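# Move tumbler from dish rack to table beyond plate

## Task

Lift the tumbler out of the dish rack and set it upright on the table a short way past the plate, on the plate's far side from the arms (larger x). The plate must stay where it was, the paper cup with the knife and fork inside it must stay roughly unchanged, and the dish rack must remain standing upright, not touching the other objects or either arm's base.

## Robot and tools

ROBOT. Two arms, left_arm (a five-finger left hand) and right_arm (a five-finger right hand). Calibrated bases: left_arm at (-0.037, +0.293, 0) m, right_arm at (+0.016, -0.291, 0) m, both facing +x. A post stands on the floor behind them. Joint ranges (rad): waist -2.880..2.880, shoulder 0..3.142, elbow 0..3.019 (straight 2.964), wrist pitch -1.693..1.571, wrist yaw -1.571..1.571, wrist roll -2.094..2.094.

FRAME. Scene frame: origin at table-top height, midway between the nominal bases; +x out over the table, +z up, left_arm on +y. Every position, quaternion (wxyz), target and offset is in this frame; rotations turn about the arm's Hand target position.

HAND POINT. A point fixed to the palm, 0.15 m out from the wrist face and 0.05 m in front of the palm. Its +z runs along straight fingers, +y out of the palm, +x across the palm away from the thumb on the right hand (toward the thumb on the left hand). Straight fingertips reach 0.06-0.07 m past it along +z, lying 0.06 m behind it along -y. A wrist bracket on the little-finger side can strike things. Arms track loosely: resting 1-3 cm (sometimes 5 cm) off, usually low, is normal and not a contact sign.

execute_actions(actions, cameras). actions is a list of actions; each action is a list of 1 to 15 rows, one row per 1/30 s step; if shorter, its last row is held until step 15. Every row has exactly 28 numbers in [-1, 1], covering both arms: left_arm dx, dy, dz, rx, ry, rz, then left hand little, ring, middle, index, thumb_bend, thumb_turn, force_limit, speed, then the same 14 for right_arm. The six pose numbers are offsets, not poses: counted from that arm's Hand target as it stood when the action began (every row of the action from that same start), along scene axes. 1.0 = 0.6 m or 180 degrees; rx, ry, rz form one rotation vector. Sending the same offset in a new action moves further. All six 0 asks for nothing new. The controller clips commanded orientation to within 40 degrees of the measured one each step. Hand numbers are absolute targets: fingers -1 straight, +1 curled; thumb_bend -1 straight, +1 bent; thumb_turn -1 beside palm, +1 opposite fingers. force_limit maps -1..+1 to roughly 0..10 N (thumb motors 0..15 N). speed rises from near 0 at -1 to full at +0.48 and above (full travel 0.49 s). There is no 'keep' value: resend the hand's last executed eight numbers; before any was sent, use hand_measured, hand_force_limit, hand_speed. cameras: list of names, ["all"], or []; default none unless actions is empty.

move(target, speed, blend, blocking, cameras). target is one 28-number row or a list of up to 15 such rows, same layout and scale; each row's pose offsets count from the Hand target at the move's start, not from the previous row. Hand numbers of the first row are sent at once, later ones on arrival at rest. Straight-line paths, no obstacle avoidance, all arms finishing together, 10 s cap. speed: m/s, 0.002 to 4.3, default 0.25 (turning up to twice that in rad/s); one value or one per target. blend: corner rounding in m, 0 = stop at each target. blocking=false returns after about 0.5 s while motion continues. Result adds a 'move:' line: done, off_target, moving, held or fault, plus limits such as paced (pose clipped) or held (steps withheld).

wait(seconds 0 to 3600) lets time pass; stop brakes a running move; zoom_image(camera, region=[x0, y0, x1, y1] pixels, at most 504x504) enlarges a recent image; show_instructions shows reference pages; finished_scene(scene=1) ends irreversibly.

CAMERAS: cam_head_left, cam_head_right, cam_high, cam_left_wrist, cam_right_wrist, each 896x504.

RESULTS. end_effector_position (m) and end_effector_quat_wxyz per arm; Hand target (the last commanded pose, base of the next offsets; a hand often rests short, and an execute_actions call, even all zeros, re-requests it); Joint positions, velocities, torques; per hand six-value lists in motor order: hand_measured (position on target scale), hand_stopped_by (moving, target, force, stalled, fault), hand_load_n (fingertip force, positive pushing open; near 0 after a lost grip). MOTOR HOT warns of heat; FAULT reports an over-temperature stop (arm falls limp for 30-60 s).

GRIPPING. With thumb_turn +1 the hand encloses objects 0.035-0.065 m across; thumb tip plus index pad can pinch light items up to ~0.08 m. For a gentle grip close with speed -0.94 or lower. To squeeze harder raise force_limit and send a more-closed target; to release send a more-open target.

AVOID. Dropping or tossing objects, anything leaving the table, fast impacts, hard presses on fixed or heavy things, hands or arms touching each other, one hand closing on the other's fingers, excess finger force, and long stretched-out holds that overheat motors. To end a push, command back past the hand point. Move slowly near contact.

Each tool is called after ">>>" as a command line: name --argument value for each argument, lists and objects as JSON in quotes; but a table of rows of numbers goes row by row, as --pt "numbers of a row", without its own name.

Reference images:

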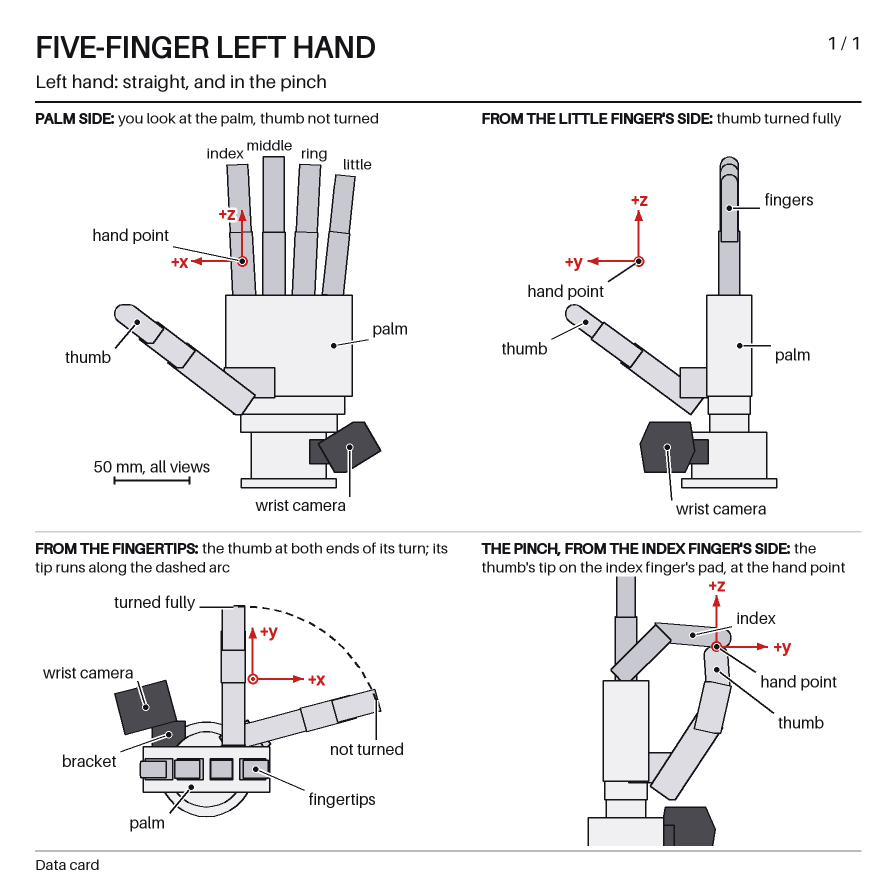

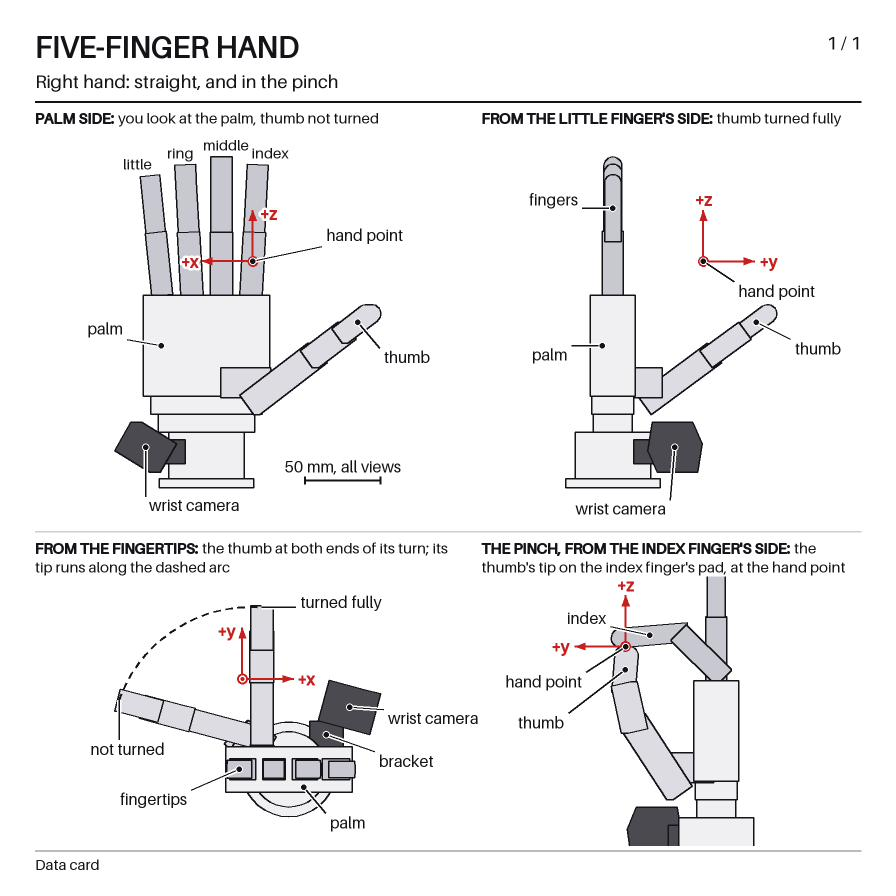

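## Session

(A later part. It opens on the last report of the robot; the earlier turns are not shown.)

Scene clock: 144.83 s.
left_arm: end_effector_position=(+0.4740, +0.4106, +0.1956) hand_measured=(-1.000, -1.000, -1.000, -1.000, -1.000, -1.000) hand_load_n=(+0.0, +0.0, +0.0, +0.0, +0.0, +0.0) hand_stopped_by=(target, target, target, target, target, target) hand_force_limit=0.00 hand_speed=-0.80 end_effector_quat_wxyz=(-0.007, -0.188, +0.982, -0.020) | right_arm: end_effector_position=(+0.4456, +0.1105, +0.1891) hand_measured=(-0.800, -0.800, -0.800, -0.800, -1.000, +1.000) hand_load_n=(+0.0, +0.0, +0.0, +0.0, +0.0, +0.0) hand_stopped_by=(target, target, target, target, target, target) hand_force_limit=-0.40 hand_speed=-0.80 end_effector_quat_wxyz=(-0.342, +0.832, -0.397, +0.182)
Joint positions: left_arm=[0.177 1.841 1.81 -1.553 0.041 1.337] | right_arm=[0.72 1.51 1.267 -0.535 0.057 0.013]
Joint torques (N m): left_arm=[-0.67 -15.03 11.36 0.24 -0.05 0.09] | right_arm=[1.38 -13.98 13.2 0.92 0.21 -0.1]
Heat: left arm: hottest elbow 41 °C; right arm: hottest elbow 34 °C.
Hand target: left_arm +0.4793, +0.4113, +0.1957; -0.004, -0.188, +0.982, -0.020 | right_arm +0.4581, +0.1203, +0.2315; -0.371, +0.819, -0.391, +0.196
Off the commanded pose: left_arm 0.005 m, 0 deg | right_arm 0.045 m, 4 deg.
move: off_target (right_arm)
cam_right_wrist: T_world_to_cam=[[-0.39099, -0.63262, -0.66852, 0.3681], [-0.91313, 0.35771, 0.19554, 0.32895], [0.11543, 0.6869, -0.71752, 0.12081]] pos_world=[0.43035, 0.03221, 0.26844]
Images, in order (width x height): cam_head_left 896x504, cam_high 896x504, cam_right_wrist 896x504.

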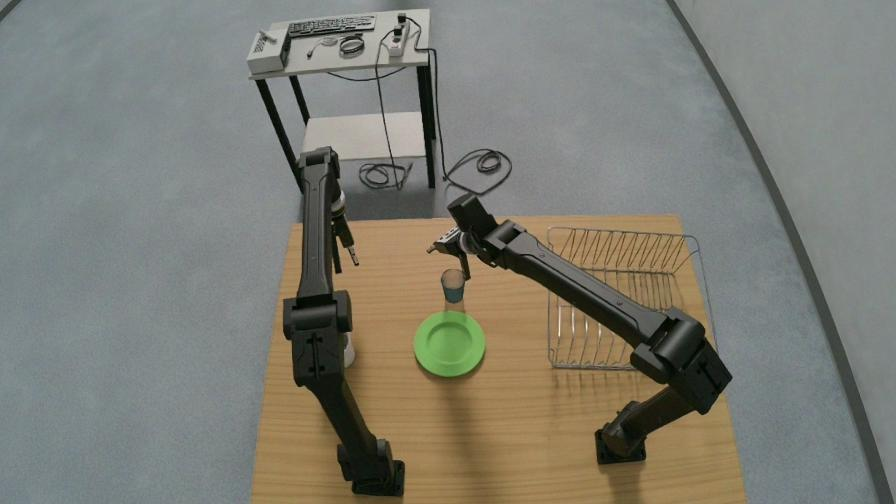

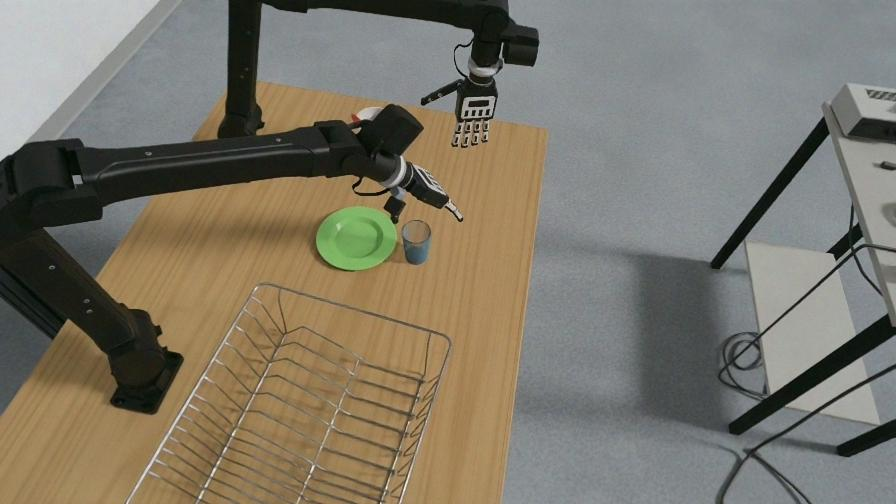

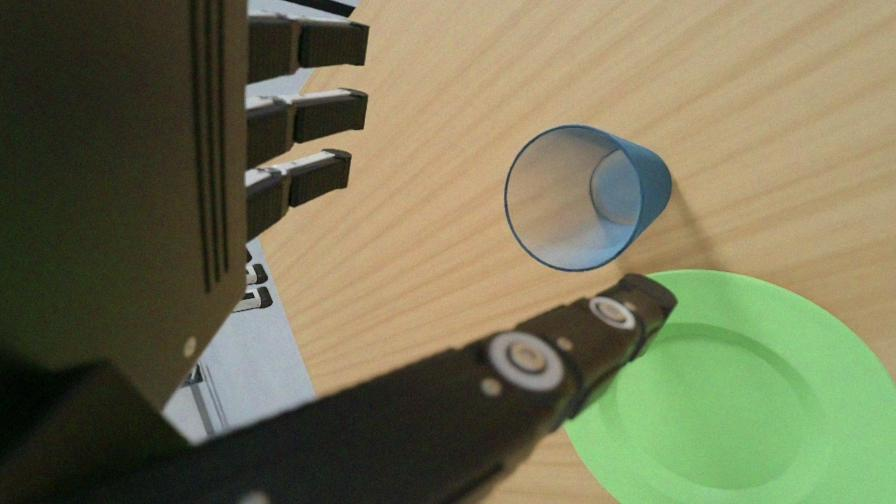

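>>> move --target '[0,0,0,0,0,0,-1,-1,-1,-1,-1,-1,0,-0.8, -0.15,-0.3,0.15,0,0,0,-0.8,-0.8,-0.8,-0.8,-1,1,-0.4,-0.8]' --speed 0.15 --cameras '["cam_high","cam_head_right","cam_head_left"]'

>>> zoom_image --camera "cam_high" --region '[300, 180, 460, 290]'

>>> zoom_image --camera "cam_head_right" --region '[400, 250, 520, 390]'

Scene clock: 148.40 s.
left_arm: end_effector_position=(+0.4740, +0.4106, +0.1956) hand_measured=(-1.000, -1.000, -1.000, -1.000, -1.000, -1.000) hand_load_n=(+0.0, +0.0, +0.0, +0.0, +0.0, +0.0) hand_stopped_by=(target, target, target, target, target, target) hand_force_limit=0.00 hand_speed=-0.80 end_effector_quat_wxyz=(-0.007, -0.188, +0.982, -0.020) | right_arm: end_effector_position=(+0.3714, -0.0560, +0.3242) hand_measured=(-0.800, -0.800, -0.800, -0.800, -1.000, +1.000) hand_load_n=(+0.0, +0.0, +0.0, +0.0, +0.0, +0.0) hand_stopped_by=(target, target, target, target, target, target) hand_force_limit=-0.40 hand_speed=-0.80 end_effector_quat_wxyz=(-0.375, +0.816, -0.392, +0.198)
Joint positions: left_arm=[0.177 1.841 1.81 -1.553 0.041 1.337] | right_arm=[0.48 1.03 1.17 -0.842 -0.123 -0.141]
Joint torques (N m): left_arm=[-0.79 -14.92 11.44 0.28 -0.04 0.07] | right_arm=[0.85 -6.01 8.65 0.98 -0.03 -0.17]
Heat: left arm: hottest elbow 41 °C; right arm: hottest elbow 34 °C.
Hand target: left_arm +0.4793, +0.4113, +0.1957; -0.004, -0.188, +0.982, -0.020 | right_arm +0.3681, -0.0597, +0.3215; -0.371, +0.819, -0.391, +0.196
Off the commanded pose: left_arm 0.005 m, 0 deg | right_arm 0.006 m, 1 deg.
move: done
Images, in order (width x height): cam_head_left 896x504, cam_head_right 896x504, cam_high 896x504.

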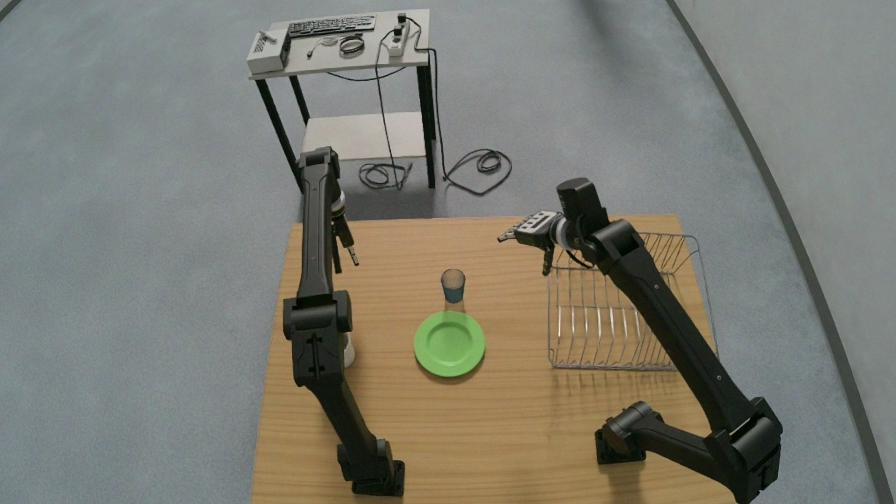

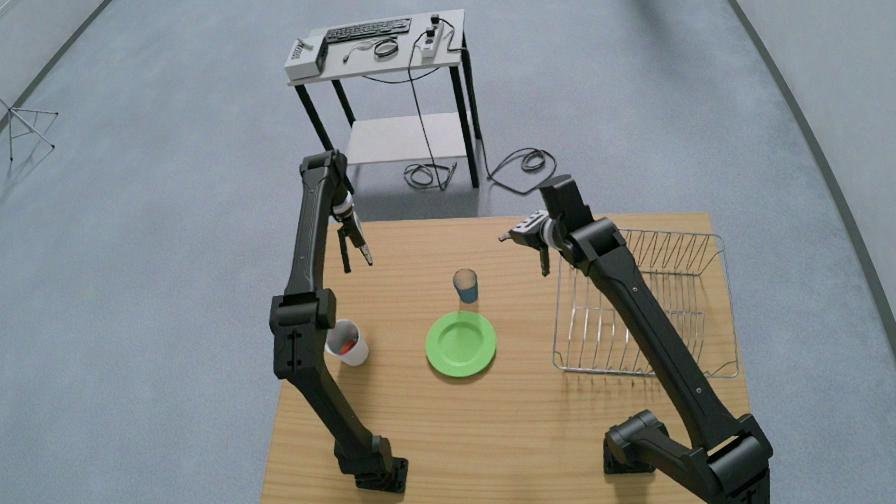

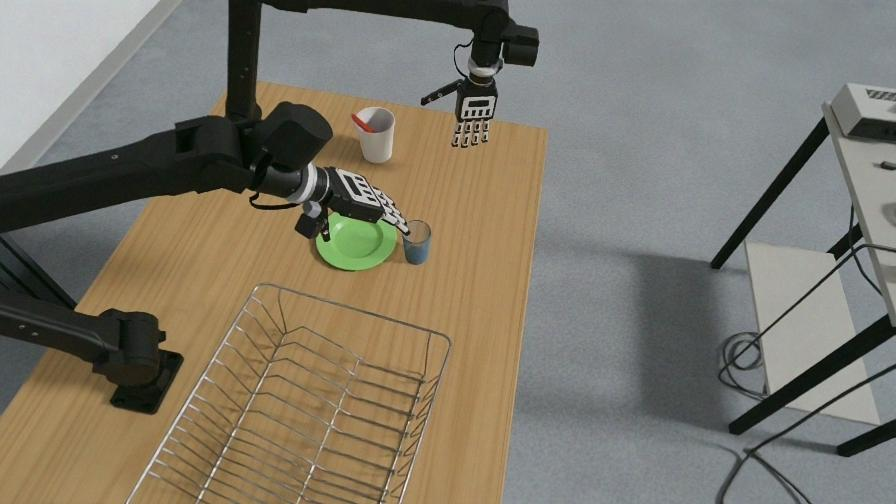

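Scaled by 3.150 from the camera's image (finer frame: 1280x720).

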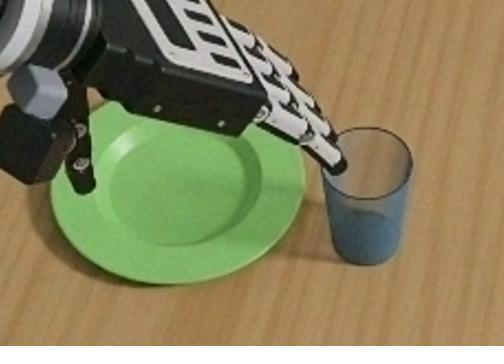

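Scaled by 3.600 from the camera's image (finer frame: 1280x720).

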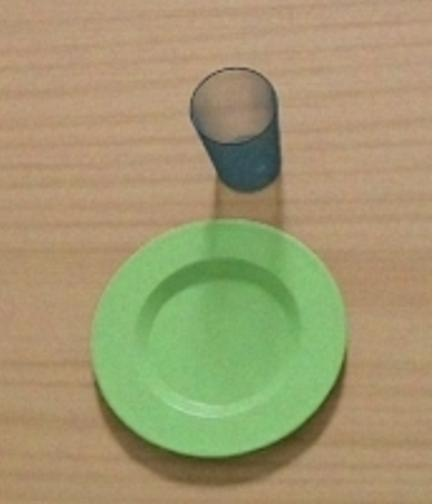

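>>> finished_scene

The scene is finished: the task was done.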